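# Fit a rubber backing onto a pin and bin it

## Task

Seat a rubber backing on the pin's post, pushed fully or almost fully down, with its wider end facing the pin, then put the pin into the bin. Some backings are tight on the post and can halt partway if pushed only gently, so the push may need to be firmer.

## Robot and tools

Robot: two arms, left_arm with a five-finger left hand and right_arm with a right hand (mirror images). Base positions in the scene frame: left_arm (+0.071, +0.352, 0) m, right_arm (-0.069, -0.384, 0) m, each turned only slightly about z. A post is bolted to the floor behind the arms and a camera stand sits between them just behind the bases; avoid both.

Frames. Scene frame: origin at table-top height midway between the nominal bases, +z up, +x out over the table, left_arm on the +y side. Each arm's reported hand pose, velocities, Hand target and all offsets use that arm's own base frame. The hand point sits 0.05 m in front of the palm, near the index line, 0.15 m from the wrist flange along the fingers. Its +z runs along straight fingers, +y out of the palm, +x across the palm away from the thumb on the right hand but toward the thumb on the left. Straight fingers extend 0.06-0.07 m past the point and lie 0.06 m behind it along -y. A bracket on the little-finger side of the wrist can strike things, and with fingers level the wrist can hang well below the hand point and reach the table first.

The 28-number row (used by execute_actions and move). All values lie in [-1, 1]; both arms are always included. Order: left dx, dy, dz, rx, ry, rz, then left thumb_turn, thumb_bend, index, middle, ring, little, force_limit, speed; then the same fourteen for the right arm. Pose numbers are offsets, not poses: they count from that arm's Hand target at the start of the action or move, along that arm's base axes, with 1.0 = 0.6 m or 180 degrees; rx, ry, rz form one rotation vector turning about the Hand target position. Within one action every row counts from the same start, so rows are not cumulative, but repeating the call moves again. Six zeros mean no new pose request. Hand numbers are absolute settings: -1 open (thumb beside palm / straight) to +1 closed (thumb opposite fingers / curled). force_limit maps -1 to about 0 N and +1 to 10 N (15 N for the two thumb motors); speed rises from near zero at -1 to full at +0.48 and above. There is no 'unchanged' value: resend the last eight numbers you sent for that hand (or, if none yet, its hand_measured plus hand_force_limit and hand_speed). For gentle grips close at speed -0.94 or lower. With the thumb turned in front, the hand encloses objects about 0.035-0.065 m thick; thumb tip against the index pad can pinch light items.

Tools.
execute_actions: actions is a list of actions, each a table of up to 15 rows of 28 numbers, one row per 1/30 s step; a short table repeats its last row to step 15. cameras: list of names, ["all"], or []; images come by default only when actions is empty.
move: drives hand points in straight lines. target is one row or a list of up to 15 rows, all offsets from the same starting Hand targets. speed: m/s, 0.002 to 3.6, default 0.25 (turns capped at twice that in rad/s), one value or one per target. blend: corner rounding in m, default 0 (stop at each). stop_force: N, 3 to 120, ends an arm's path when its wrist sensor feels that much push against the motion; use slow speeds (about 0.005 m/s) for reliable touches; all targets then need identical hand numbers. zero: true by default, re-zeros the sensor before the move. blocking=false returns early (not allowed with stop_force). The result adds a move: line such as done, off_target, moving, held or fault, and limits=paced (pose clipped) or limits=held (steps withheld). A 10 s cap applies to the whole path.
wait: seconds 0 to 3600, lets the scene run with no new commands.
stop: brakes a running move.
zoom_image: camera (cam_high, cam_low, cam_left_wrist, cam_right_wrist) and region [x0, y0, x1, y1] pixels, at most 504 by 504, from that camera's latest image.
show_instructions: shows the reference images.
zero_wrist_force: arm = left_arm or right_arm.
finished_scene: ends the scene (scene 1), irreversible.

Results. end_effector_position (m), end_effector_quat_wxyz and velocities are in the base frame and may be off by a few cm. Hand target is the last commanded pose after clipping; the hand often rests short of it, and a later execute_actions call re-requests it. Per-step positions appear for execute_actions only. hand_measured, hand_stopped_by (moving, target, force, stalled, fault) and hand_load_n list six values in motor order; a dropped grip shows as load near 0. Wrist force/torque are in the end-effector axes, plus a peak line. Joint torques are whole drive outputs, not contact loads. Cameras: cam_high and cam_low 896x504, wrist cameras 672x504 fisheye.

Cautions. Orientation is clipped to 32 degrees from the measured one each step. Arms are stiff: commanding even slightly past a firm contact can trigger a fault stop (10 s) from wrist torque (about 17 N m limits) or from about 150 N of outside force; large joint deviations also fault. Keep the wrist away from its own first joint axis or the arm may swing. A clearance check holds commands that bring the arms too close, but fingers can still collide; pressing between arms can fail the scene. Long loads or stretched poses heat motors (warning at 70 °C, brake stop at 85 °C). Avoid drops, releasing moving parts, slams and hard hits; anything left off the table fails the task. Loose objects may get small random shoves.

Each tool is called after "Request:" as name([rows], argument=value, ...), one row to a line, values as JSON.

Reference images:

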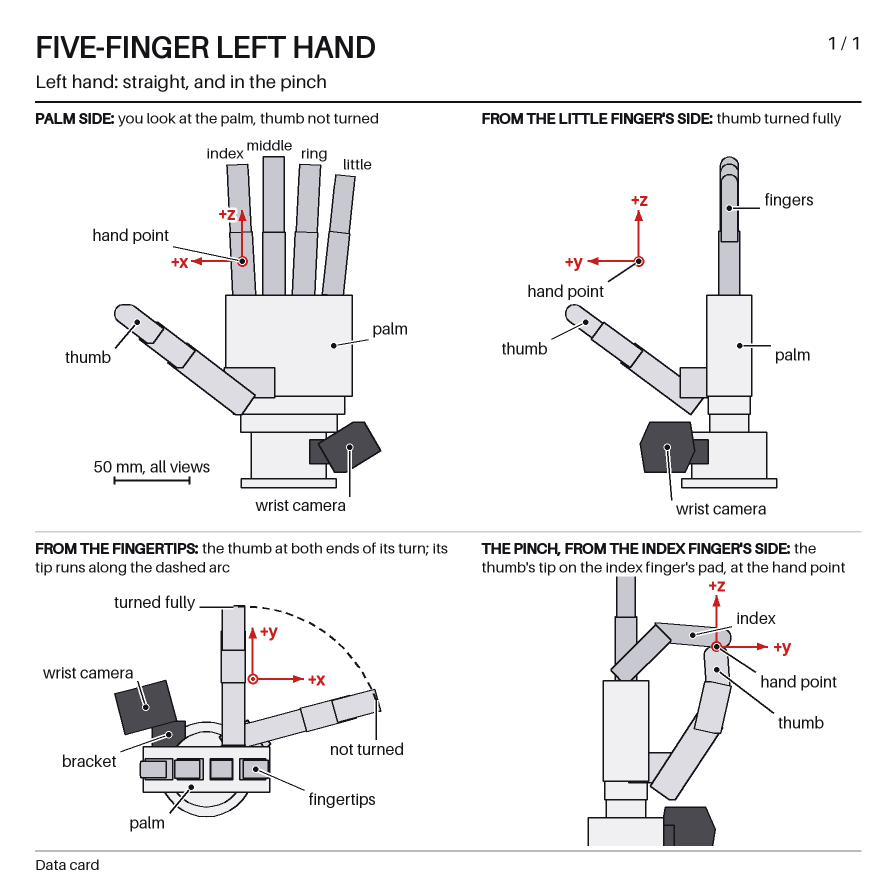

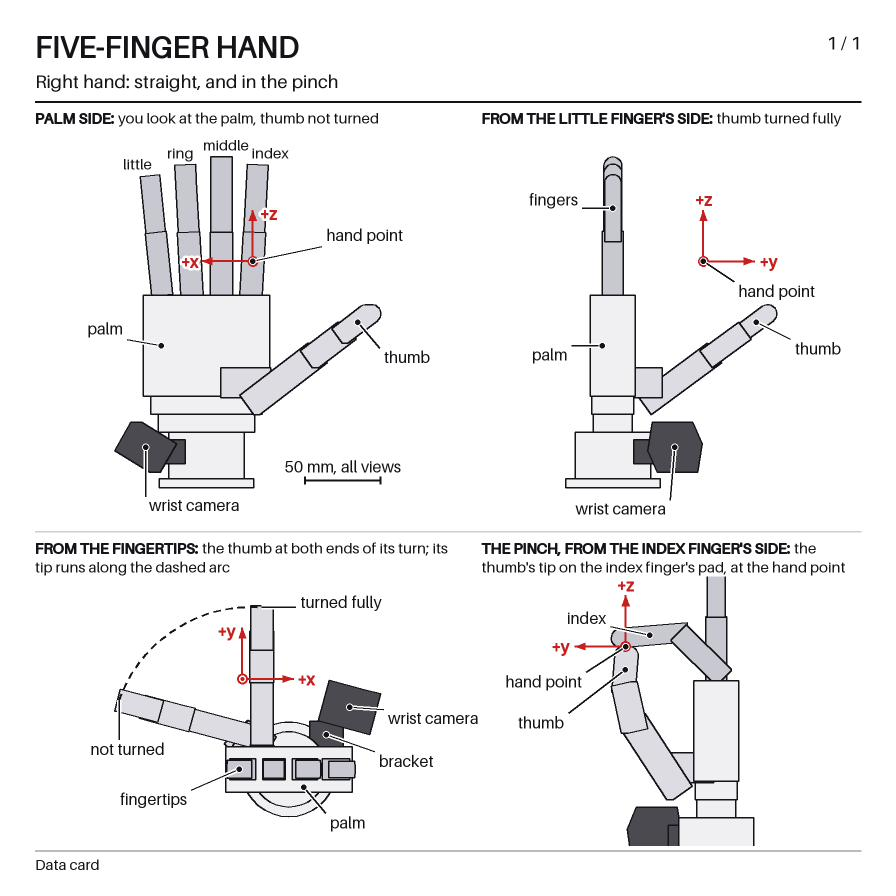

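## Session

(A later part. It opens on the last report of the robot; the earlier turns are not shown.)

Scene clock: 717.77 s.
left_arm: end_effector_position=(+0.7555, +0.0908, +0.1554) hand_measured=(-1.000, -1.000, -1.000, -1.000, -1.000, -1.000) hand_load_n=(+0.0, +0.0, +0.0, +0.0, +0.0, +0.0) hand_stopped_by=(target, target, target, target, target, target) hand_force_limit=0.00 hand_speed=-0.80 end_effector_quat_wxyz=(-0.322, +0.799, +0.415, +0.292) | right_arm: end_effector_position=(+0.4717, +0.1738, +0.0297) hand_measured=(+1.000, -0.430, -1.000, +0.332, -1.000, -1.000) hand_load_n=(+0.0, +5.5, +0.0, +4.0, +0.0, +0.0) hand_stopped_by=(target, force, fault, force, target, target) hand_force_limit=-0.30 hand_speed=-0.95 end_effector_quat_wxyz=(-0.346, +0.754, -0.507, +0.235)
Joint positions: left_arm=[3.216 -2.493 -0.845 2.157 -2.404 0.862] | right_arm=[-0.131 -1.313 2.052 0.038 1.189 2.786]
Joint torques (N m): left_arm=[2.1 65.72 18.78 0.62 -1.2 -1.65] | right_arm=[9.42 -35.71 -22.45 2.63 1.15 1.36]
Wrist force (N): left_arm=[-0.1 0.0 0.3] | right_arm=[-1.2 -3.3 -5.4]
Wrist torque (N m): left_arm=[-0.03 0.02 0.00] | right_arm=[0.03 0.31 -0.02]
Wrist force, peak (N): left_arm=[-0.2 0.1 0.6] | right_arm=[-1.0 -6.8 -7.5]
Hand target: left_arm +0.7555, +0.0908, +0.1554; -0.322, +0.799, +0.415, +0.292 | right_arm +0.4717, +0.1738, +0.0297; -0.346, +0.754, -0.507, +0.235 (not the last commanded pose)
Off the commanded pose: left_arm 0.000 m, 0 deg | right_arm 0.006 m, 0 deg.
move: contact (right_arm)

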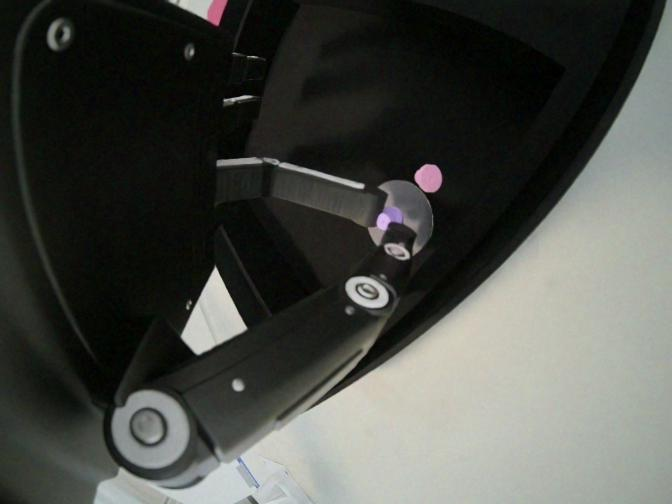

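Request:
move(target=[0,0,0,0,0,0,-1,-1,-1,-1,-1,-1,0,-0.8,0.005,0,0.0005,0,0,0,1,-0.38,-1,0.36,-1,-1,-0.3,-0.95], speed=0.01, cameras=["cam_right_wrist"])

Request:
zoom_image(camera="cam_right_wrist", region=[370, 170, 450, 250])

Scene clock: 720.13 s.
left_arm: end_effector_position=(+0.7555, +0.0908, +0.1554) hand_measured=(-1.000, -1.000, -1.000, -1.000, -1.000, -1.000) hand_load_n=(+0.0, +0.0, +0.0, +0.0, +0.0, +0.0) hand_stopped_by=(target, target, target, target, target, target) hand_force_limit=0.00 hand_speed=-0.80 end_effector_quat_wxyz=(-0.322, +0.799, +0.415, +0.292) | right_arm: end_effector_position=(+0.4747, +0.1738, +0.0300) hand_measured=(+1.000, -0.430, -1.000, +0.332, -1.000, -1.000) hand_load_n=(+0.5, +5.0, +0.0, +4.5, +0.0, +0.0) hand_stopped_by=(target, force, fault, force, target, target) hand_force_limit=-0.30 hand_speed=-0.95 end_effector_quat_wxyz=(-0.346, +0.754, -0.507, +0.235)
Joint positions: left_arm=[3.216 -2.493 -0.845 2.157 -2.404 0.862] | right_arm=[-0.13 -1.308 2.043 0.041 1.19 2.787]
Joint torques (N m): left_arm=[2.07 66.32 18.3 0.63 -1.2 -1.71] | right_arm=[12.2 -14.4 -24.89 2.99 1.12 1.54]
Wrist force (N): left_arm=[-0.2 0.0 0.4] | right_arm=[-0.5 3.4 1.1]
Wrist torque (N m): left_arm=[-0.03 0.04 -0.01] | right_arm=[0.51 0.13 0.07]
Wrist force, peak (N): left_arm=[-0.2 -0.2 0.6] | right_arm=[-1.1 -3.6 -5.4]
Hand target: left_arm +0.7555, +0.0908, +0.1554; -0.322, +0.799, +0.415, +0.292 | right_arm +0.4747, +0.1738, +0.0300; -0.346, +0.754, -0.507, +0.235
Off the commanded pose: left_arm 0.000 m, 0 deg | right_arm 0.000 m, 0 deg.
move: done

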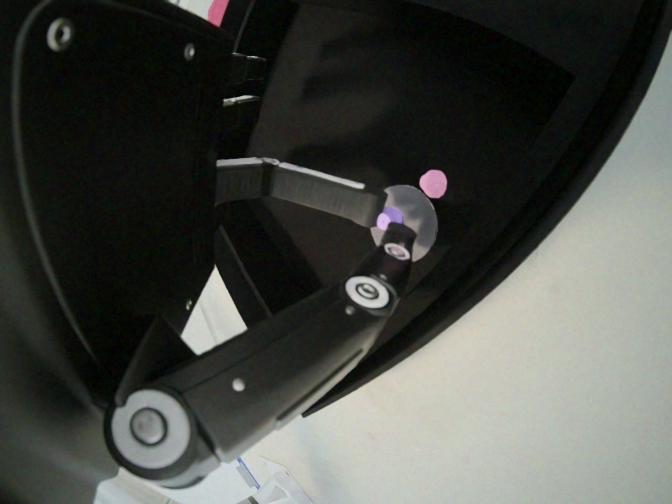

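Scaled by 6.300 from the camera's image (finer frame: 960x720).

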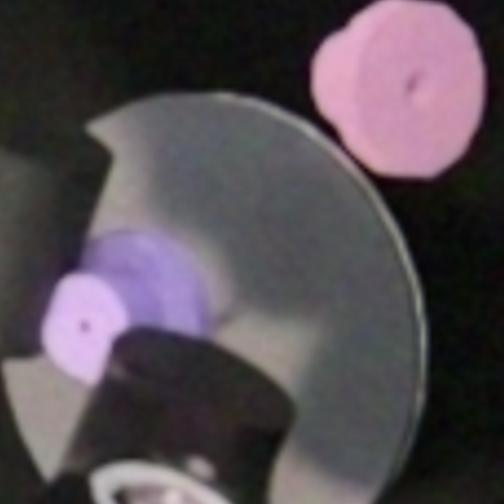

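Request:
move([
  [0,0,0,0,0,0,-1,-1,-1,-1,-1,-1,0,-0.8,0,0,0.01,0,0,0,1,-0.38,-1,0.36,-1,-1,-0.3,-0.95],
  [0,0,0,0,0,0,-1,-1,-1,-1,-1,-1,0,-0.8,0,0.011,0.01,0,0,0,1,-0.38,-1,0.36,-1,-1,-0.3,-0.95],
  [0,0,0,0,0,0,-1,-1,-1,-1,-1,-1,0,-0.8,0,0.011,0.0008,0,0,0,1,-0.38,-1,0.36,-1,-1,-0.3,-0.95],
], speed=0.02, stop_force=4, cameras=["cam_right_wrist"])

Request:
zoom_image(camera="cam_right_wrist", region=[375, 200, 411, 236])

Request:
zoom_image(camera="cam_right_wrist", region=[370, 170, 450, 250])

Scene clock: 725.33 s.
left_arm: end_effector_position=(+0.7555, +0.0908, +0.1554) hand_measured=(-1.000, -1.000, -1.000, -1.000, -1.000, -1.000) hand_load_n=(+0.0, +0.0, +0.0, +0.0, +0.0, +0.0) hand_stopped_by=(target, target, target, target, target, target) hand_force_limit=0.00 hand_speed=-0.80 end_effector_quat_wxyz=(-0.322, +0.799, +0.415, +0.292) | right_arm: end_effector_position=(+0.4747, +0.1804, +0.0305) hand_measured=(+1.000, -0.430, -1.000, +0.332, -1.000, -1.000) hand_load_n=(+0.5, +5.5, +0.0, +4.5, +0.0, +0.0) hand_stopped_by=(target, force, fault, force, target, target) hand_force_limit=-0.30 hand_speed=-0.95 end_effector_quat_wxyz=(-0.346, +0.754, -0.507, +0.235)
Joint positions: left_arm=[3.216 -2.493 -0.845 2.157 -2.404 0.862] | right_arm=[-0.11 -1.306 2.038 0.039 1.204 2.801]
Joint torques (N m): left_arm=[1.93 65.44 17.95 0.6 -1.07 -1.63] | right_arm=[10.95 -14.32 -2.47 -0.88 1.07 1.78]
Wrist force (N): left_arm=[-0.1 0.1 0.2] | right_arm=[-0.4 3.9 1.3]
Wrist torque (N m): left_arm=[-0.01 0.02 0.00] | right_arm=[0.57 0.11 0.10]
Wrist force, peak (N): left_arm=[-0.2 0.0 0.6] | right_arm=[-0.4 3.9 1.3]
Hand target: left_arm +0.7555, +0.0908, +0.1554; -0.322, +0.799, +0.415, +0.292 | right_arm +0.4747, +0.1804, +0.0305; -0.346, +0.754, -0.507, +0.235
Off the commanded pose: left_arm 0.000 m, 0 deg | right_arm 0.000 m, 0 deg.
move: done

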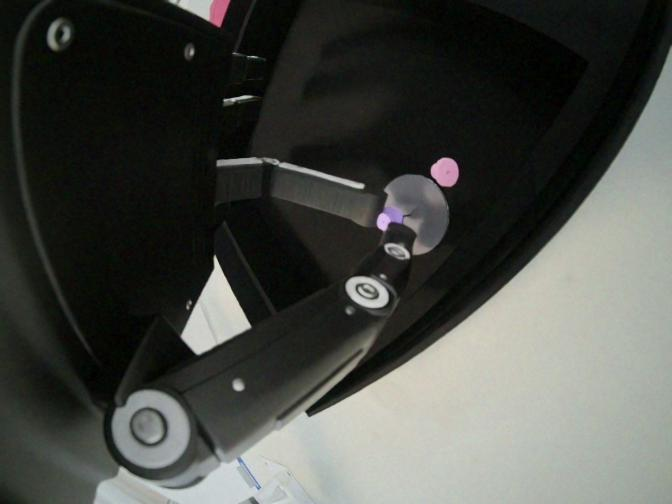

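Scaled by 14.000 from the camera's image (finer frame: 960x720).

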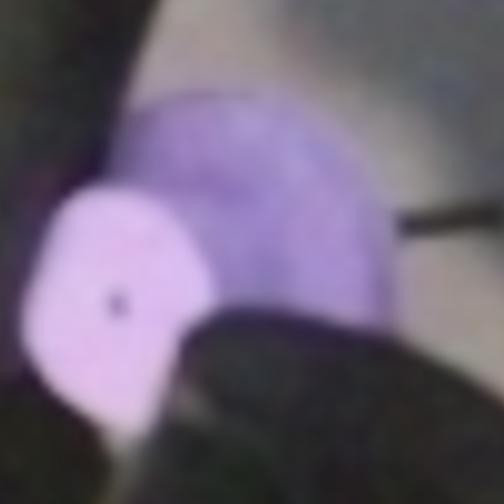

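Scaled by 6.300 from the camera's image (finer frame: 960x720).

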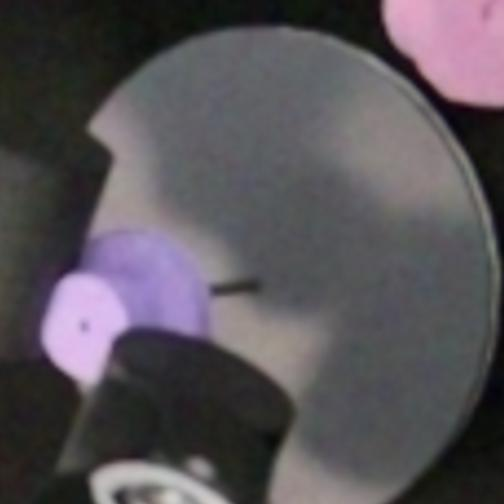

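Request:
move([
  [0,0,0,0,0,0,-1,-1,-1,-1,-1,-1,0,-0.8,0.006,0.005,0,0,0,0,1,-0.38,-1,0.36,-1,-1,-0.3,-0.95],
], speed=0.02, stop_force=4, cameras=["cam_right_wrist"])

Request:
zoom_image(camera="cam_right_wrist", region=[385, 195, 421, 231])

Request:
zoom_image(camera="cam_right_wrist", region=[370, 170, 450, 250])

Scene clock: 727.40 s.
left_arm: end_effector_position=(+0.7555, +0.0908, +0.1554) hand_measured=(-1.000, -1.000, -1.000, -1.000, -1.000, -1.000) hand_load_n=(+0.0, -0.5, +0.0, +0.0, +0.0, +0.0) hand_stopped_by=(target, target, target, target, target, target) hand_force_limit=0.00 hand_speed=-0.80 end_effector_quat_wxyz=(-0.322, +0.799, +0.415, +0.292) | right_arm: end_effector_position=(+0.4783, +0.1834, +0.0305) hand_measured=(+1.000, -0.430, -1.000, +0.332, -1.000, -1.000) hand_load_n=(+0.5, +5.5, +0.0, +4.5, +0.0, +0.0) hand_stopped_by=(target, force, fault, force, target, target) hand_force_limit=-0.30 hand_speed=-0.95 end_effector_quat_wxyz=(-0.346, +0.754, -0.507, +0.235)
Joint positions: left_arm=[3.216 -2.493 -0.845 2.157 -2.404 0.862] | right_arm=[-0.1 -1.298 2.026 0.04 1.211 2.809]
Joint torques (N m): left_arm=[1.89 65.74 19.34 0.65 -1.08 -1.74] | right_arm=[12.3 -14.33 -25.2 2.79 0.99 1.58]
Wrist force (N): left_arm=[-0.3 0.0 0.4] | right_arm=[-0.2 3.4 1.2]
Wrist torque (N m): left_arm=[-0.03 0.06 -0.02] | right_arm=[0.50 0.08 0.10]
Wrist force, peak (N): left_arm=[-0.4 -0.1 0.4] | right_arm=[-0.5 3.6 1.6]
Hand target: left_arm +0.7555, +0.0908, +0.1554; -0.322, +0.799, +0.415, +0.292 | right_arm +0.4783, +0.1834, +0.0305; -0.346, +0.754, -0.507, +0.235
Off the commanded pose: left_arm 0.000 m, 0 deg | right_arm 0.000 m, 0 deg.
move: done

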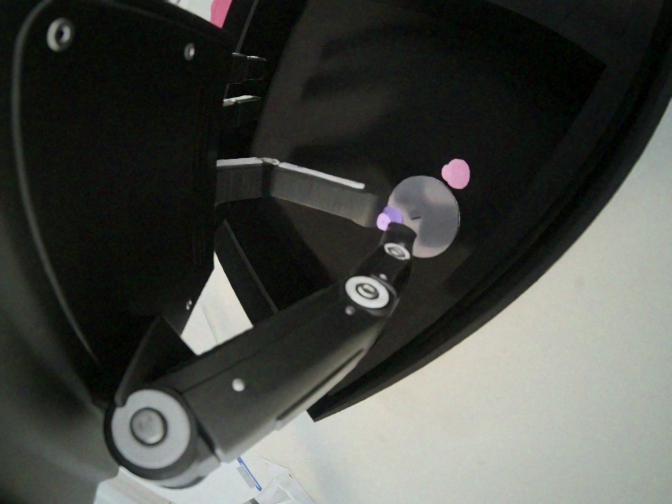

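Scaled by 14.000 from the camera's image (finer frame: 960x720).

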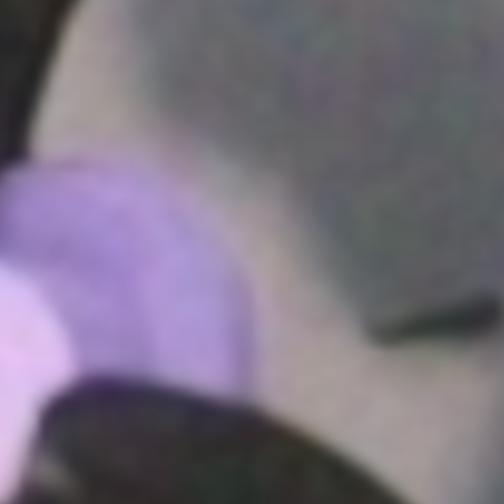

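Scaled by 6.300 from the camera's image (finer frame: 960x720).

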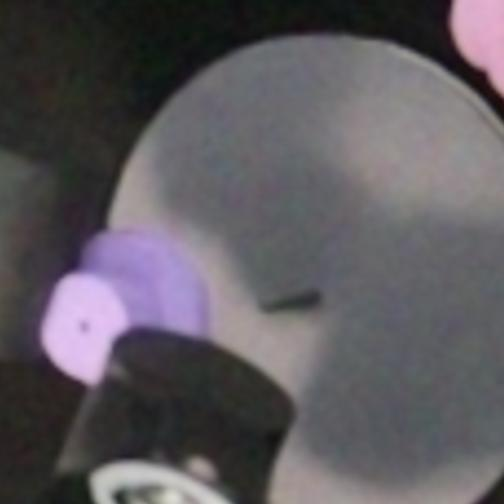

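Request:
move([
  [0,0,0,0,0,0,-1,-1,-1,-1,-1,-1,0,-0.8,-0.00433,-0.00483,0,0,0,0,1,-0.38,-1,0.36,-1,-1,-0.3,-0.95],
], speed=0.02, stop_force=4, cameras=["cam_right_wrist"])

Request:
zoom_image(camera="cam_right_wrist", region=[385, 195, 421, 231])

Scene clock: 733.07 s.
left_arm: end_effector_position=(+0.7555, +0.0908, +0.1554) hand_measured=(-1.000, -1.000, -1.000, -1.000, -1.000, -1.000) hand_load_n=(+0.0, +0.0, +0.0, +0.0, +0.0, +0.0) hand_stopped_by=(target, target, target, target, target, target) hand_force_limit=0.00 hand_speed=-0.80 end_effector_quat_wxyz=(-0.322, +0.799, +0.415, +0.292) | right_arm: end_effector_position=(+0.4757, +0.1805, +0.0305) hand_measured=(+1.000, -0.430, -1.000, +0.332, -1.000, -1.000) hand_load_n=(+0.5, +5.5, +0.0, +4.5, +0.0, +0.0) hand_stopped_by=(target, force, fault, force, target, target) hand_force_limit=-0.30 hand_speed=-0.95 end_effector_quat_wxyz=(-0.346, +0.754, -0.507, +0.235)
Joint positions: left_arm=[3.216 -2.493 -0.845 2.157 -2.404 0.862] | right_arm=[-0.109 -1.304 2.035 0.039 1.204 2.802]
Joint torques (N m): left_arm=[2.41 65.99 18.52 0.54 -1.08 -1.74] | right_arm=[-9.15 -39.54 -2.46 -1.08 -1.46 -1.05]
Wrist force (N): left_arm=[-0.1 0.0 0.2] | right_arm=[0.0 3.6 1.2]
Wrist torque (N m): left_arm=[-0.03 0.00 0.00] | right_arm=[0.52 0.05 0.10]
Wrist force, peak (N): left_arm=[-0.3 0.1 0.6] | right_arm=[-0.3 3.9 1.3]
Hand target: left_arm +0.7555, +0.0908, +0.1554; -0.322, +0.799, +0.415, +0.292 | right_arm +0.4757, +0.1805, +0.0305; -0.346, +0.754, -0.507, +0.235
Off the commanded pose: left_arm 0.000 m, 0 deg | right_arm 0.000 m, 0 deg.
move: done

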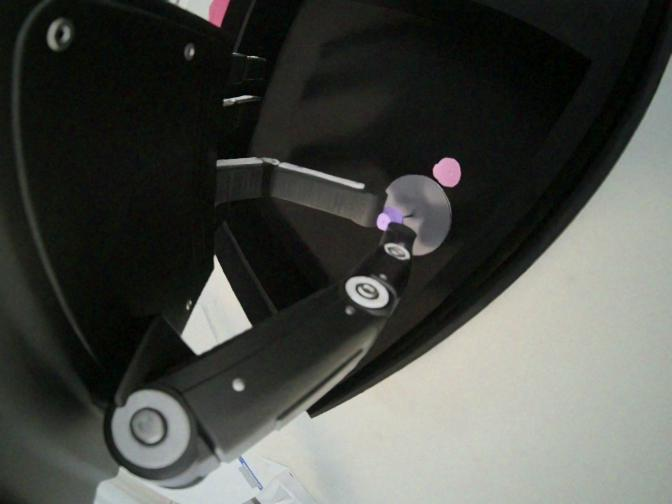

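Scaled by 14.000 from the camera's image (finer frame: 960x720).

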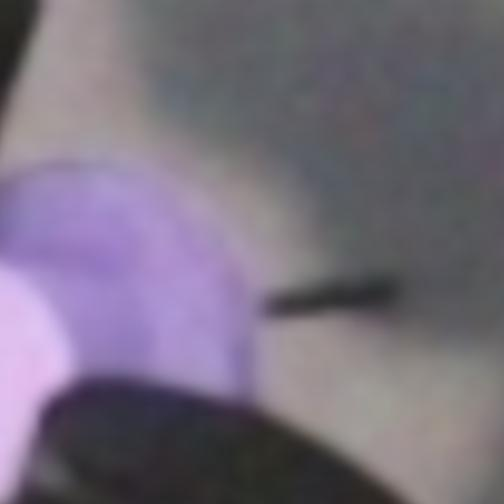

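Request:
move([
  [0,0,0,0,0,0,-1,-1,-1,-1,-1,-1,0,-0.8,0.00667,0,0,0,0,0,1,-0.38,-1,0.36,-1,-1,-0.3,-0.95],
], speed=0.02, stop_force=4, cameras=["cam_right_wrist"])

Request:
zoom_image(camera="cam_right_wrist", region=[385, 195, 421, 231])

Request:
move([
  [0,0,0,0,0,0,-1,-1,-1,-1,-1,-1,0,-0.8,0,0.00833,0,0,0,0,1,-0.38,-1,0.36,-1,-1,-0.3,-0.95],
], speed=0.02, stop_force=4, cameras=["cam_right_wrist"])

Request:
zoom_image(camera="cam_right_wrist", region=[385, 195, 421, 231])

Scene clock: 737.30 s.
left_arm: end_effector_position=(+0.7555, +0.0908, +0.1554) hand_measured=(-1.000, -1.000, -1.000, -1.000, -1.000, -1.000) hand_load_n=(+0.0, +0.0, +0.0, +0.0, +0.0, +0.0) hand_stopped_by=(target, target, target, target, target, target) hand_force_limit=0.00 hand_speed=-0.80 end_effector_quat_wxyz=(-0.322, +0.799, +0.415, +0.292) | right_arm: end_effector_position=(+0.4797, +0.1805, +0.0305) hand_measured=(+1.000, -0.430, -1.000, +0.332, -1.000, -1.000) hand_load_n=(+0.5, +5.5, +0.0, +4.5, +0.0, +0.0) hand_stopped_by=(target, force, fault, force, target, target) hand_force_limit=-0.30 hand_speed=-0.95 end_effector_quat_wxyz=(-0.346, +0.754, -0.507, +0.235)
Joint positions: left_arm=[3.216 -2.493 -0.845 2.157 -2.404 0.862] | right_arm=[-0.108 -1.296 2.024 0.042 1.205 2.803]
Joint torques (N m): left_arm=[2.14 65.39 17.97 0.55 -1.13 -1.72] | right_arm=[11.33 -13.84 -24.81 2.98 0.96 1.04]
Wrist force (N): left_arm=[-0.2 0.0 0.3] | right_arm=[-0.6 3.4 1.3]
Wrist torque (N m): left_arm=[-0.02 0.03 -0.01] | right_arm=[0.49 0.14 0.06]
Wrist force, peak (N): left_arm=[-0.3 0.0 0.5] | right_arm=[0.0 3.7 1.3]
Hand target: left_arm +0.7555, +0.0908, +0.1554; -0.322, +0.799, +0.415, +0.292 | right_arm +0.4797, +0.1805, +0.0305; -0.346, +0.754, -0.507, +0.235
Off the commanded pose: left_arm 0.000 m, 0 deg | right_arm 0.000 m, 0 deg.
move: done

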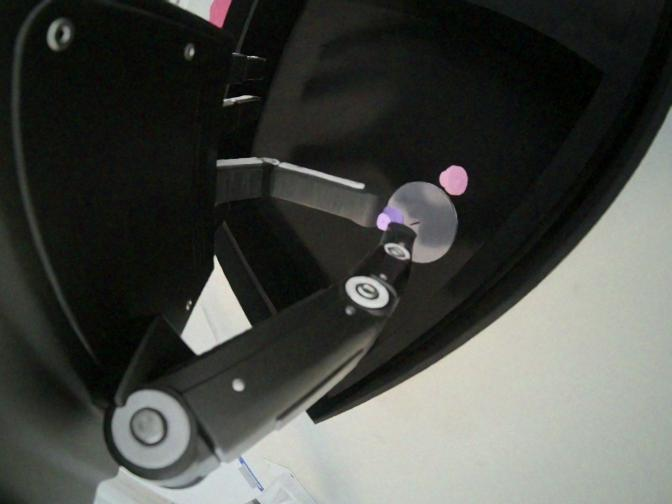

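Scaled by 14.000 from the camera's image (finer frame: 960x720).

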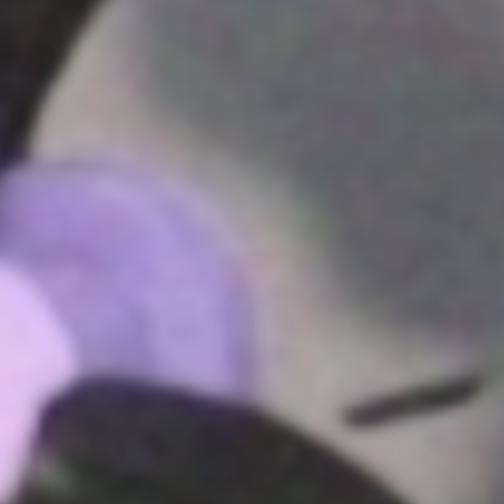

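Scene clock: 738.57 s.
left_arm: end_effector_position=(+0.7555, +0.0908, +0.1554) hand_measured=(-1.000, -1.000, -1.000, -1.000, -1.000, -1.000) hand_load_n=(-0.5, +0.0, +0.0, +0.0, +0.0, +0.0) hand_stopped_by=(target, target, target, target, target, target) hand_force_limit=0.00 hand_speed=-0.80 end_effector_quat_wxyz=(-0.322, +0.799, +0.415, +0.292) | right_arm: end_effector_position=(+0.4797, +0.1855, +0.0305) hand_measured=(+1.000, -0.430, -1.000, +0.332, -1.000, -1.000) hand_load_n=(+0.5, +5.0, +0.0, +4.5, +0.0, +0.0) hand_stopped_by=(target, force, fault, force, target, target) hand_force_limit=-0.30 hand_speed=-0.95 end_effector_quat_wxyz=(-0.346, +0.754, -0.507, +0.235)
Joint positions: left_arm=[3.216 -2.493 -0.845 2.157 -2.404 0.862] | right_arm=[-0.093 -1.294 2.021 0.04 1.216 2.814]
Joint torques (N m): left_arm=[2.06 65.75 18.39 0.6 -0.99 -1.71] | right_arm=[11.14 -13.57 -24.33 -1.3 1.13 1.75]
Wrist force (N): left_arm=[-0.1 0.0 0.2] | right_arm=[-0.5 3.4 1.1]
Wrist torque (N m): left_arm=[-0.03 0.01 0.00] | right_arm=[0.51 0.12 0.08]
Wrist force, peak (N): left_arm=[-0.3 -0.2 0.5] | right_arm=[-0.3 3.6 1.3]
Hand target: left_arm +0.7555, +0.0908, +0.1554; -0.322, +0.799, +0.415, +0.292 | right_arm +0.4797, +0.1855, +0.0305; -0.346, +0.754, -0.507, +0.235
Off the commanded pose: left_arm 0.000 m, 0 deg | right_arm 0.000 m, 0 deg.
move: done

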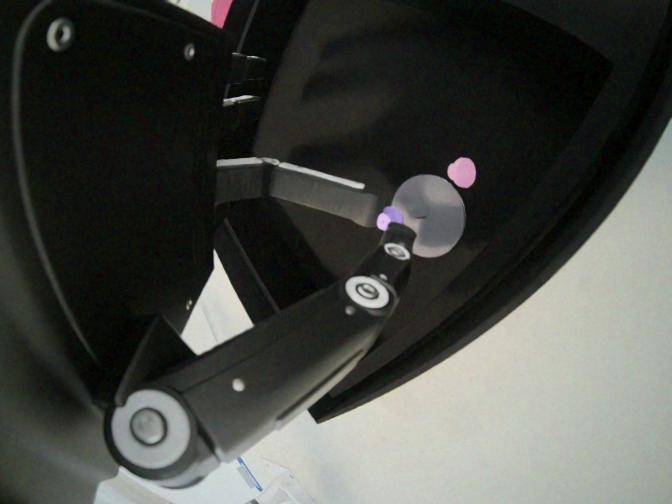

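Scaled by 14.000 from the camera's image (finer frame: 960x720).

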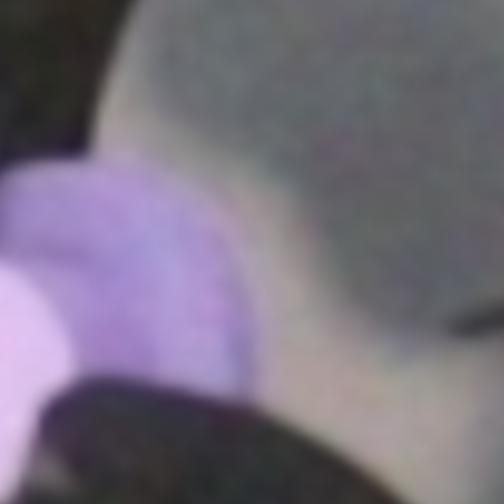

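Request:
move([
  [0,0,0,0,0,0,-1,-1,-1,-1,-1,-1,0,-0.8,0,0,0.005,0,0,0,1,-0.38,-1,0.36,-1,-1,-0.3,-0.95],
  [0,0,0,0,0,0,-1,-1,-1,-1,-1,-1,0,-0.8,-0.0115,-0.01633,0.005,0,0,0,1,-0.38,-1,0.36,-1,-1,-0.3,-0.95],
], speed=0.03)

Request:
move(target=[0,0,0,0,0,0,-1,-1,-1,-1,-1,-1,0,-0.8,0,0,-0.015,0,0,0,1,-0.38,-1,0.36,-1,-1,-0.3,-0.95], speed=0.004, stop_force=4, cameras=["cam_right_wrist"])

Request:
zoom_image(camera="cam_right_wrist", region=[375, 200, 411, 236])

Scene clock: 749.17 s.
left_arm: end_effector_position=(+0.7555, +0.0908, +0.1554) hand_measured=(-1.000, -1.000, -1.000, -1.000, -1.000, -1.000) hand_load_n=(+0.0, +0.0, +0.0, +0.0, +0.0, +0.0) hand_stopped_by=(target, target, target, target, target, target) hand_force_limit=0.00 hand_speed=-0.80 end_effector_quat_wxyz=(-0.322, +0.799, +0.415, +0.292) | right_arm: end_effector_position=(+0.4728, +0.1758, +0.0335) hand_measured=(+1.000, -0.430, -1.000, +0.332, -1.000, -1.000) hand_load_n=(+0.5, +5.5, +0.0, +4.5, +0.0, +0.0) hand_stopped_by=(target, force, fault, force, target, target) hand_force_limit=-0.30 hand_speed=-0.95 end_effector_quat_wxyz=(-0.346, +0.754, -0.507, +0.235)
Joint positions: left_arm=[3.216 -2.493 -0.845 2.157 -2.404 0.862] | right_arm=[-0.125 -1.317 2.043 0.048 1.194 2.79]
Joint torques (N m): left_arm=[2.92 65.59 18.01 0.53 -1.01 -1.76] | right_arm=[-7.91 -39.84 -3.47 1.49 -1.74 -1.57]
Wrist force (N): left_arm=[-0.3 0.0 0.5] | right_arm=[-0.6 3.7 1.2]
Wrist torque (N m): left_arm=[-0.04 0.06 -0.02] | right_arm=[0.54 0.14 0.20]
Wrist force, peak (N): left_arm=[-0.3 -0.1 0.6] | right_arm=[-0.6 3.7 1.2]
Hand target: left_arm +0.7555, +0.0908, +0.1554; -0.322, +0.799, +0.415, +0.292 | right_arm +0.4728, +0.1757, +0.0335; -0.346, +0.754, -0.507, +0.235
Off the commanded pose: left_arm 0.000 m, 0 deg | right_arm 0.000 m, 0 deg.
move: done

Scene clock: 752.13 s.
left_arm: end_effector_position=(+0.7555, +0.0908, +0.1554) hand_measured=(-1.000, -1.000, -1.000, -1.000, -1.000, -1.000) hand_load_n=(+0.0, +0.0, +0.0, +0.5, +0.0, +0.5) hand_stopped_by=(target, target, target, target, target, target) hand_force_limit=0.00 hand_speed=-0.80 end_effector_quat_wxyz=(-0.322, +0.799, +0.415, +0.292) | right_arm: end_effector_position=(+0.4728, +0.1757, +0.0245) hand_measured=(+1.000, -0.430, -1.000, +0.332, -1.000, -1.000) hand_load_n=(+0.5, +5.0, +0.0, +4.5, +0.0, +0.0) hand_stopped_by=(target, force, fault, force, target, target) hand_force_limit=-0.30 hand_speed=-0.95 end_effector_quat_wxyz=(-0.346, +0.754, -0.507, +0.235)
Joint positions: left_arm=[3.216 -2.493 -0.845 2.157 -2.404 0.862] | right_arm=[-0.125 -1.301 2.052 0.023 1.193 2.79]
Joint torques (N m): left_arm=[2.28 64.98 17.96 0.63 -1.03 -1.61] | right_arm=[-9.37 -12.94 -0.32 -0.65 -0.98 -1.32]
Wrist force (N): left_arm=[0.0 -0.1 0.4] | right_arm=[0.3 0.7 0.6]
Wrist torque (N m): left_arm=[-0.05 0.01 0.00] | right_arm=[0.25 0.04 0.17]
Wrist force, peak (N): left_arm=[-0.3 0.0 0.5] | right_arm=[-0.6 3.7 1.1]
Hand target: left_arm +0.7555, +0.0908, +0.1554; -0.322, +0.799, +0.415, +0.292 | right_arm +0.4728, +0.1757, +0.0245; -0.346, +0.754, -0.507, +0.235
Off the commanded pose: left_arm 0.000 m, 0 deg | right_arm 0.000 m, 0 deg.
move: done

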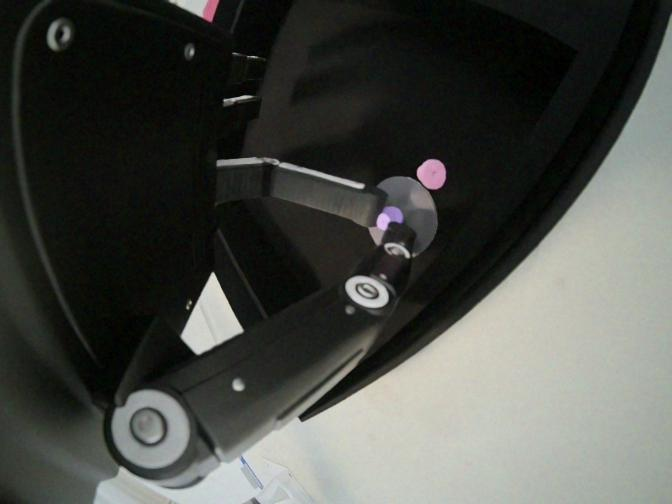

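Scaled by 14.000 from the camera's image (finer frame: 960x720).

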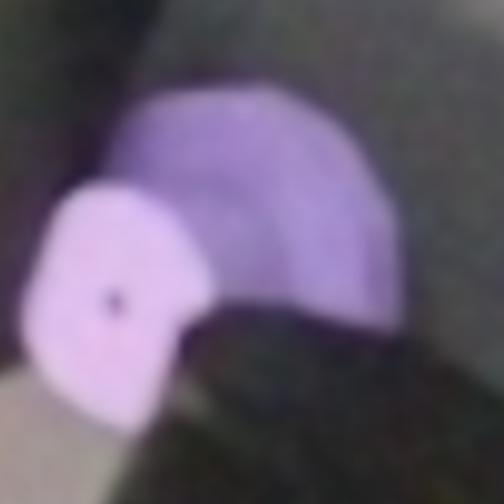

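Request:
move(target=[0,0,0,0,0,0,-1,-1,-1,-1,-1,-1,0,-0.8,0,0,-0.0083,0,0,0,1,-0.38,-1,0.36,-1,-1,-0.3,-0.95], speed=0.004, stop_force=12, zero=false, cameras=["cam_right_wrist"])

Request:
zoom_image(camera="cam_right_wrist", region=[375, 200, 411, 236])

Scene clock: 754.90 s.
left_arm: end_effector_position=(+0.7555, +0.0908, +0.1554) hand_measured=(-1.000, -1.000, -1.000, -1.000, -1.000, -1.000) hand_load_n=(+0.0, +0.0, +0.0, +0.0, +0.0, +0.0) hand_stopped_by=(target, target, target, target, target, target) hand_force_limit=0.00 hand_speed=-0.80 end_effector_quat_wxyz=(-0.322, +0.799, +0.415, +0.292) | right_arm: end_effector_position=(+0.4728, +0.1757, +0.0196) hand_measured=(+1.000, -0.430, -1.000, +0.332, -1.000, -1.000) hand_load_n=(+0.0, +4.5, +0.0, +4.0, +0.0, +0.0) hand_stopped_by=(target, force, fault, force, target, target) hand_force_limit=-0.30 hand_speed=-0.95 end_effector_quat_wxyz=(-0.346, +0.754, -0.507, +0.235)
Joint positions: left_arm=[3.216 -2.493 -0.845 2.157 -2.404 0.862] | right_arm=[-0.125 -1.292 2.057 0.009 1.193 2.79]
Joint torques (N m): left_arm=[2.05 65.16 18.07 0.49 -1.09 -1.87] | right_arm=[-8.14 -22.51 -3.19 3.66 -0.2 -1.13]
Wrist force (N): left_arm=[-0.1 -0.1 0.4] | right_arm=[-0.2 -8.9 -3.8]
Wrist torque (N m): left_arm=[-0.04 0.01 0.00] | right_arm=[-0.38 0.21 0.01]
Wrist force, peak (N): left_arm=[-0.4 0.1 0.4] | right_arm=[-0.4 -9.3 -3.9]
Hand target: left_arm +0.7555, +0.0908, +0.1554; -0.322, +0.799, +0.415, +0.292 | right_arm +0.4728, +0.1757, +0.0197; -0.346, +0.754, -0.507, +0.235
Off the commanded pose: left_arm 0.000 m, 0 deg | right_arm 0.000 m, 0 deg.
move: contact (right_arm)

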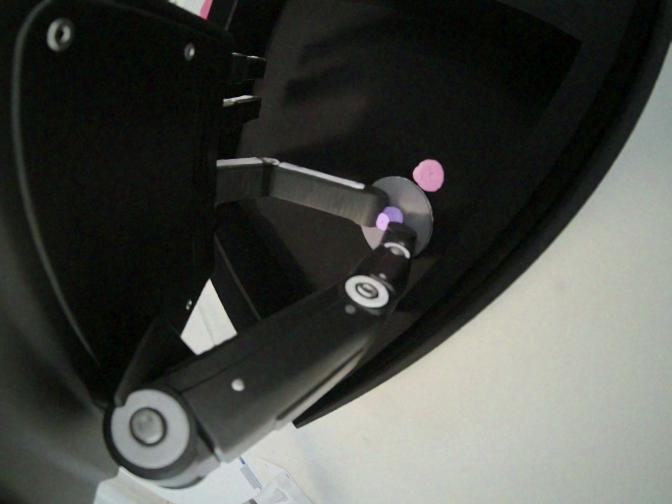

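Scaled by 14.000 from the camera's image (finer frame: 960x720).

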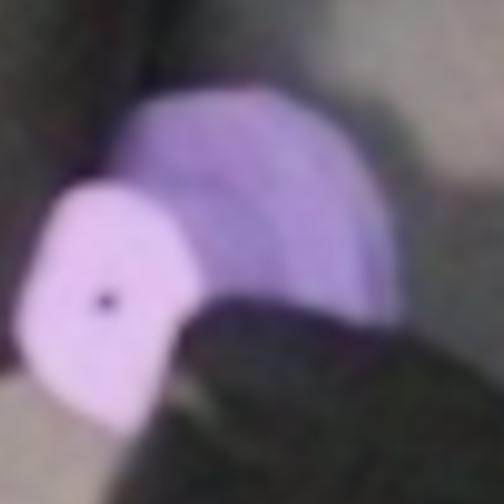

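Request:
move(target=[0,0,0,0,0,0,-1,-1,-1,-1,-1,-1,0,-0.8,0,0,-0.005,0,0,0,1,-0.38,-1,0.36,-1,-1,-0.3,-0.95], speed=0.003, stop_force=22, zero=false, cameras=["cam_right_wrist"])

Request:
zoom_image(camera="cam_right_wrist", region=[375, 200, 411, 236])

Scene clock: 758.20 s.
left_arm: end_effector_position=(+0.7555, +0.0908, +0.1554) hand_measured=(-1.000, -1.000, -1.000, -1.000, -1.000, -1.000) hand_load_n=(+0.0, +0.0, +0.0, +0.0, +0.0, +0.0) hand_stopped_by=(target, target, target, target, target, target) hand_force_limit=0.00 hand_speed=-0.80 end_effector_quat_wxyz=(-0.322, +0.799, +0.415, +0.292) | right_arm: end_effector_position=(+0.4730, +0.1757, +0.0192) hand_measured=(+1.000, -0.430, -1.000, +0.332, -1.000, -1.000) hand_load_n=(+0.0, +5.5, +0.0, +3.5, +0.0, +0.0) hand_stopped_by=(target, force, fault, force, target, target) hand_force_limit=-0.30 hand_speed=-0.95 end_effector_quat_wxyz=(-0.346, +0.754, -0.507, +0.235)
Joint positions: left_arm=[3.216 -2.493 -0.845 2.157 -2.404 0.862] | right_arm=[-0.125 -1.291 2.057 0.008 1.193 2.79]
Joint torques (N m): left_arm=[1.94 64.61 18.44 0.6 -0.99 -1.77] | right_arm=[-6.44 -31.43 -19.05 3.37 -0.41 -1.14]
Wrist force (N): left_arm=[0.1 -0.1 0.4] | right_arm=[1.2 -11.8 -10.9]
Wrist torque (N m): left_arm=[-0.04 -0.01 0.01] | right_arm=[-0.41 0.28 -0.01]
Wrist force, peak (N): left_arm=[-0.2 -0.3 0.5] | right_arm=[1.4 -17.2 -14.0]
Hand target: left_arm +0.7555, +0.0908, +0.1554; -0.322, +0.799, +0.415, +0.292 | right_arm +0.4730, +0.1757, +0.0192; -0.346, +0.754, -0.507, +0.235 (not the last commanded pose)
Off the commanded pose: left_arm 0.000 m, 0 deg | right_arm 0.003 m, 0 deg.
move: contact (right_arm)

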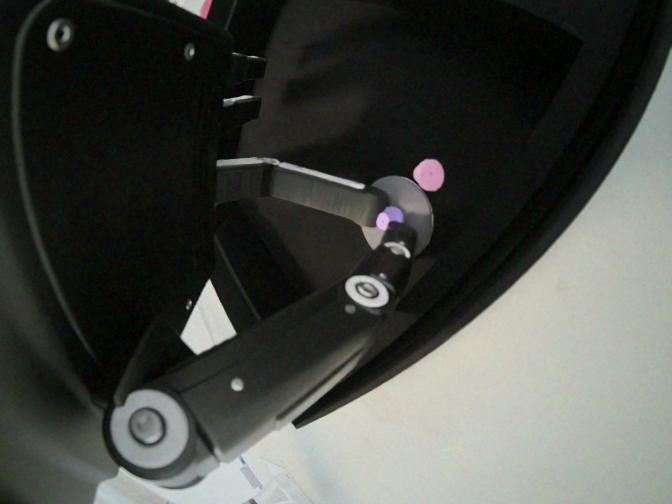

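Scaled by 14.000 from the camera's image (finer frame: 960x720).

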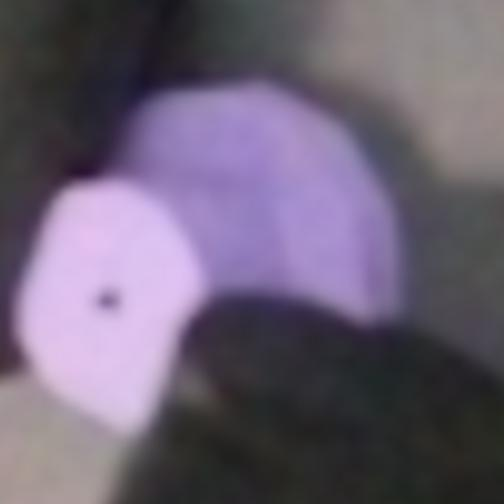

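Request:
move(target=[0,0,0,0,0,0,-1,-1,-1,-1,-1,-1,0,-0.8,0,0,0.0017,0,0,0,1,-0.38,-1,0.36,-1,-1,-0.3,-0.95], speed=0.01, cameras=["cam_right_wrist"])

Scene clock: 761.43 s.
left_arm: end_effector_position=(+0.7555, +0.0908, +0.1554) hand_measured=(-1.000, -1.000, -1.000, -1.000, -1.000, -1.000) hand_load_n=(+0.0, +0.0, +0.0, +0.0, +0.0, +0.0) hand_stopped_by=(target, target, target, target, target, target) hand_force_limit=0.00 hand_speed=-0.80 end_effector_quat_wxyz=(-0.322, +0.799, +0.415, +0.292) | right_arm: end_effector_position=(+0.4730, +0.1757, +0.0202) hand_measured=(+1.000, -0.430, -1.000, +0.332, -1.000, -1.000) hand_load_n=(+0.0, +5.5, +0.0, +4.5, -0.5, +0.0) hand_stopped_by=(target, force, fault, force, target, target) hand_force_limit=-0.30 hand_speed=-0.95 end_effector_quat_wxyz=(-0.346, +0.754, -0.507, +0.235)
Joint positions: left_arm=[3.216 -2.493 -0.845 2.157 -2.404 0.862] | right_arm=[-0.125 -1.293 2.056 0.011 1.193 2.79]
Joint torques (N m): left_arm=[1.33 65.26 19.26 0.62 -1 -1.62] | right_arm=[-1.39 -40.32 -23.83 3.25 -0.5 -0.82]
Wrist force (N): left_arm=[-0.2 -0.1 0.4] | right_arm=[-0.4 3.2 1.3]
Wrist torque (N m): left_arm=[-0.05 0.04 -0.01] | right_arm=[0.51 0.13 0.19]
Wrist force, peak (N): left_arm=[-0.4 -0.2 0.5] | right_arm=[1.5 -12.0 -11.1]
Hand target: left_arm +0.7555, +0.0908, +0.1554; -0.322, +0.799, +0.415, +0.292 | right_arm +0.4730, +0.1757, +0.0202; -0.346, +0.754, -0.507, +0.235
Off the commanded pose: left_arm 0.000 m, 0 deg | right_arm 0.000 m, 0 deg.
move: done

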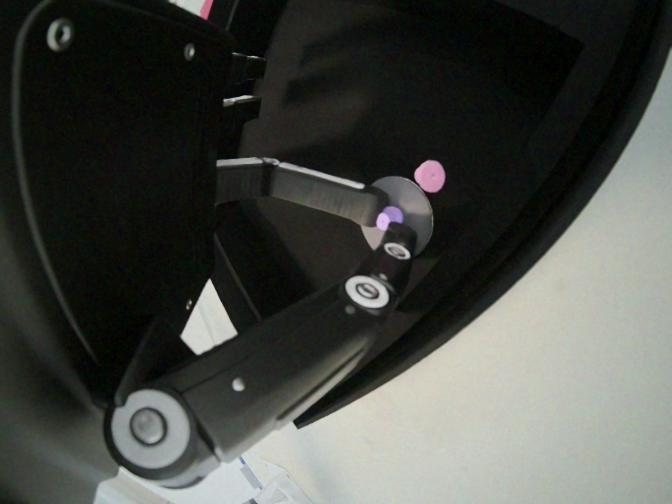

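Request:
move(target=[0,0,0,0,0,0,-1,-1,-1,-1,-1,-1,0,-0.8,0,0,0.005,0,0,0,1,-0.36,-1,0.39,-1,-1,0.0,-0.95], speed=0.01, cameras=["cam_right_wrist"])

Request:
zoom_image(camera="cam_right_wrist", region=[320, 140, 480, 300])

Scene clock: 762.90 s.
left_arm: end_effector_position=(+0.7555, +0.0908, +0.1554) hand_measured=(-1.000, -1.000, -1.000, -1.000, -1.000, -1.000) hand_load_n=(-0.5, +0.0, +0.0, +0.0, +0.0, +0.0) hand_stopped_by=(target, target, target, target, target, target) hand_force_limit=0.00 hand_speed=-0.80 end_effector_quat_wxyz=(-0.322, +0.799, +0.415, +0.292) | right_arm: end_effector_position=(+0.4730, +0.1757, +0.0232) hand_measured=(+1.000, -0.418, -1.000, +0.334, -1.000, -1.000) hand_load_n=(+0.5, +7.0, +0.0, +5.0, +0.0, +0.0) hand_stopped_by=(target, force, fault, force, target, target) hand_force_limit=0.00 hand_speed=-0.95 end_effector_quat_wxyz=(-0.346, +0.754, -0.507, +0.235)
Joint positions: left_arm=[3.216 -2.493 -0.845 2.157 -2.404 0.862] | right_arm=[-0.125 -1.298 2.054 0.019 1.193 2.79]
Joint torques (N m): left_arm=[1.36 65.11 18.02 0.47 -1.03 -1.76] | right_arm=[1.71 -39.03 -24.19 3.15 -0.56 -0.68]
Wrist force (N): left_arm=[-0.1 -0.3 0.2] | right_arm=[-0.3 3.7 1.2]
Wrist torque (N m): left_arm=[-0.07 0.03 0.01] | right_arm=[0.55 0.11 0.22]
Wrist force, peak (N): left_arm=[-0.2 -0.1 0.5] | right_arm=[-0.6 4.0 1.5]
Hand target: left_arm +0.7555, +0.0908, +0.1554; -0.322, +0.799, +0.415, +0.292 | right_arm +0.4730, +0.1757, +0.0232; -0.346, +0.754, -0.507, +0.235
Off the commanded pose: left_arm 0.000 m, 0 deg | right_arm 0.000 m, 0 deg.
move: done

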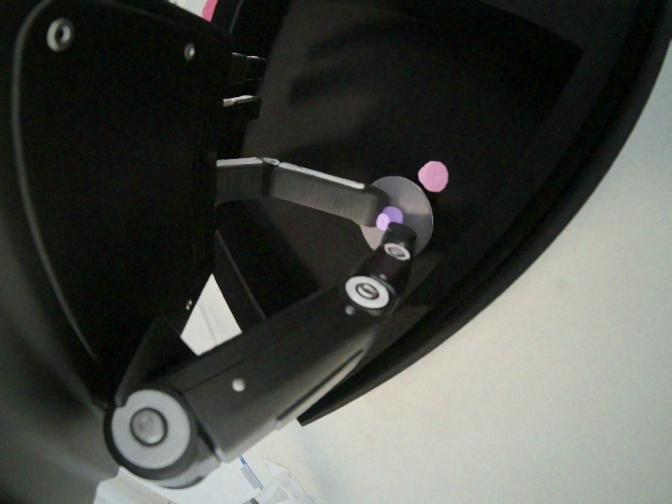

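Scaled by 3.150 from the camera's image (finer frame: 960x720).

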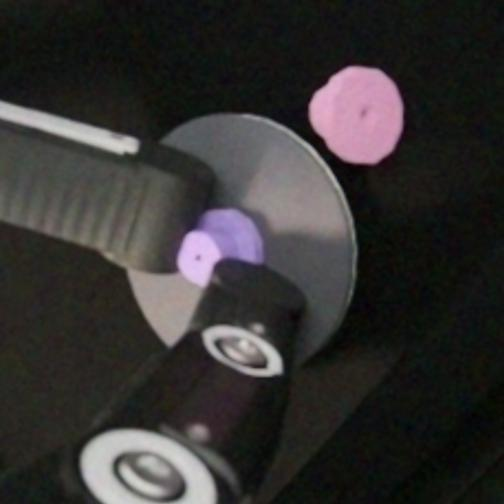

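Request:
move(target=[0,0,0,0,0,0,-1,-1,-1,-1,-1,-1,0,-0.8,0,0,0.025,0,0,0,1,-0.36,-1,0.39,-1,-1,0.0,-0.95], speed=0.03, cameras=["cam_right_wrist","cam_low","cam_high"])

Request:
zoom_image(camera="cam_right_wrist", region=[320, 140, 480, 300])

Scene clock: 764.63 s.
left_arm: end_effector_position=(+0.7555, +0.0908, +0.1554) hand_measured=(-1.000, -1.000, -1.000, -1.000, -1.000, -1.000) hand_load_n=(+0.0, +0.0, +0.0, +0.0, +0.0, +0.0) hand_stopped_by=(target, target, target, target, target, target) hand_force_limit=0.00 hand_speed=-0.80 end_effector_quat_wxyz=(-0.322, +0.799, +0.415, +0.292) | right_arm: end_effector_position=(+0.4730, +0.1757, +0.0382) hand_measured=(+1.000, -0.418, -1.000, +0.334, -1.000, -1.000) hand_load_n=(+0.5, +7.0, +0.0, +5.0, -0.5, +0.0) hand_stopped_by=(target, force, fault, force, target, target) hand_force_limit=0.00 hand_speed=-0.95 end_effector_quat_wxyz=(-0.346, +0.754, -0.507, +0.235)
Joint positions: left_arm=[3.216 -2.493 -0.845 2.157 -2.404 0.862] | right_arm=[-0.125 -1.325 2.039 0.06 1.193 2.79]
Joint torques (N m): left_arm=[1.99 65 19.27 0.53 -1.1 -1.63] | right_arm=[8.55 -39.48 -24.09 3.05 -0.02 0.58]
Wrist force (N): left_arm=[-0.3 -0.1 0.4] | right_arm=[-0.4 3.8 1.1]
Wrist torque (N m): left_arm=[-0.05 0.06 -0.01] | right_arm=[0.58 0.13 0.21]
Wrist force, peak (N): left_arm=[-0.4 -0.3 0.2] | right_arm=[-0.3 4.2 1.5]
Hand target: left_arm +0.7555, +0.0908, +0.1554; -0.322, +0.799, +0.415, +0.292 | right_arm +0.4730, +0.1757, +0.0382; -0.346, +0.754, -0.507, +0.235
Off the commanded pose: left_arm 0.000 m, 0 deg | right_arm 0.000 m, 0 deg.
move: done
Images, in order (width x height): cam_high 896x504, cam_low 896x504, cam_right_wrist 672x504.

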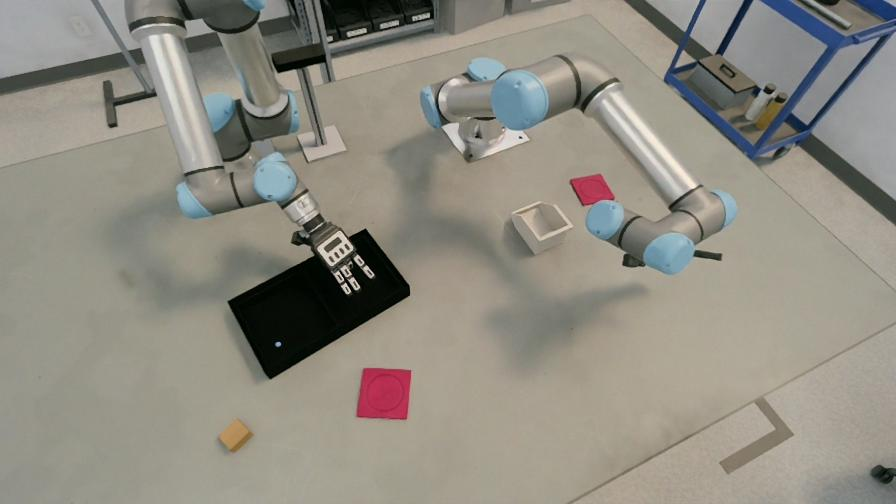

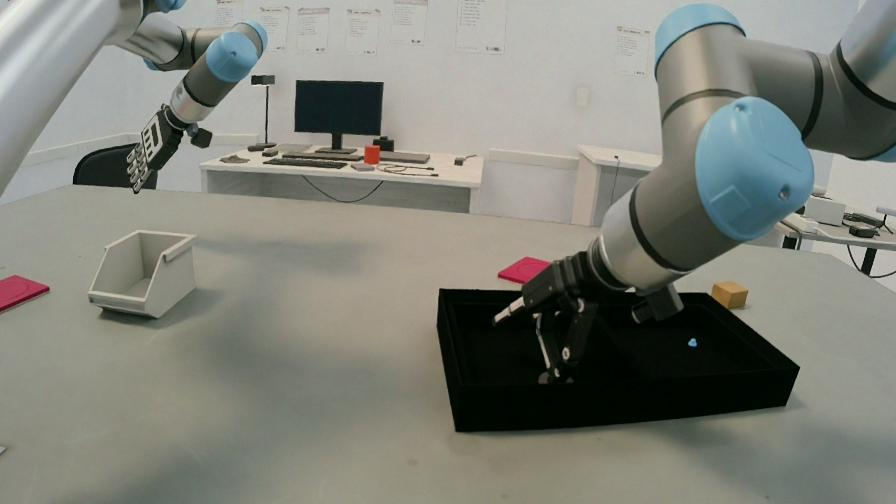

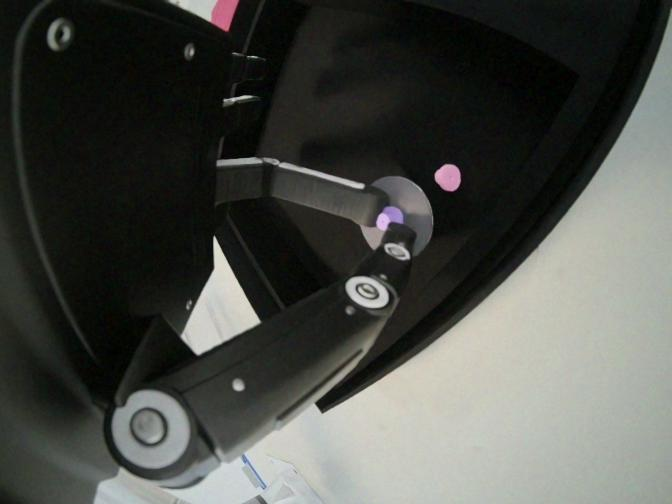

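Scaled by 3.150 from the camera's image (finer frame: 960x720).

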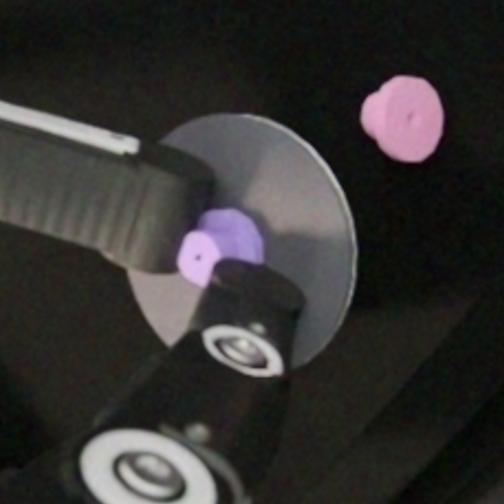

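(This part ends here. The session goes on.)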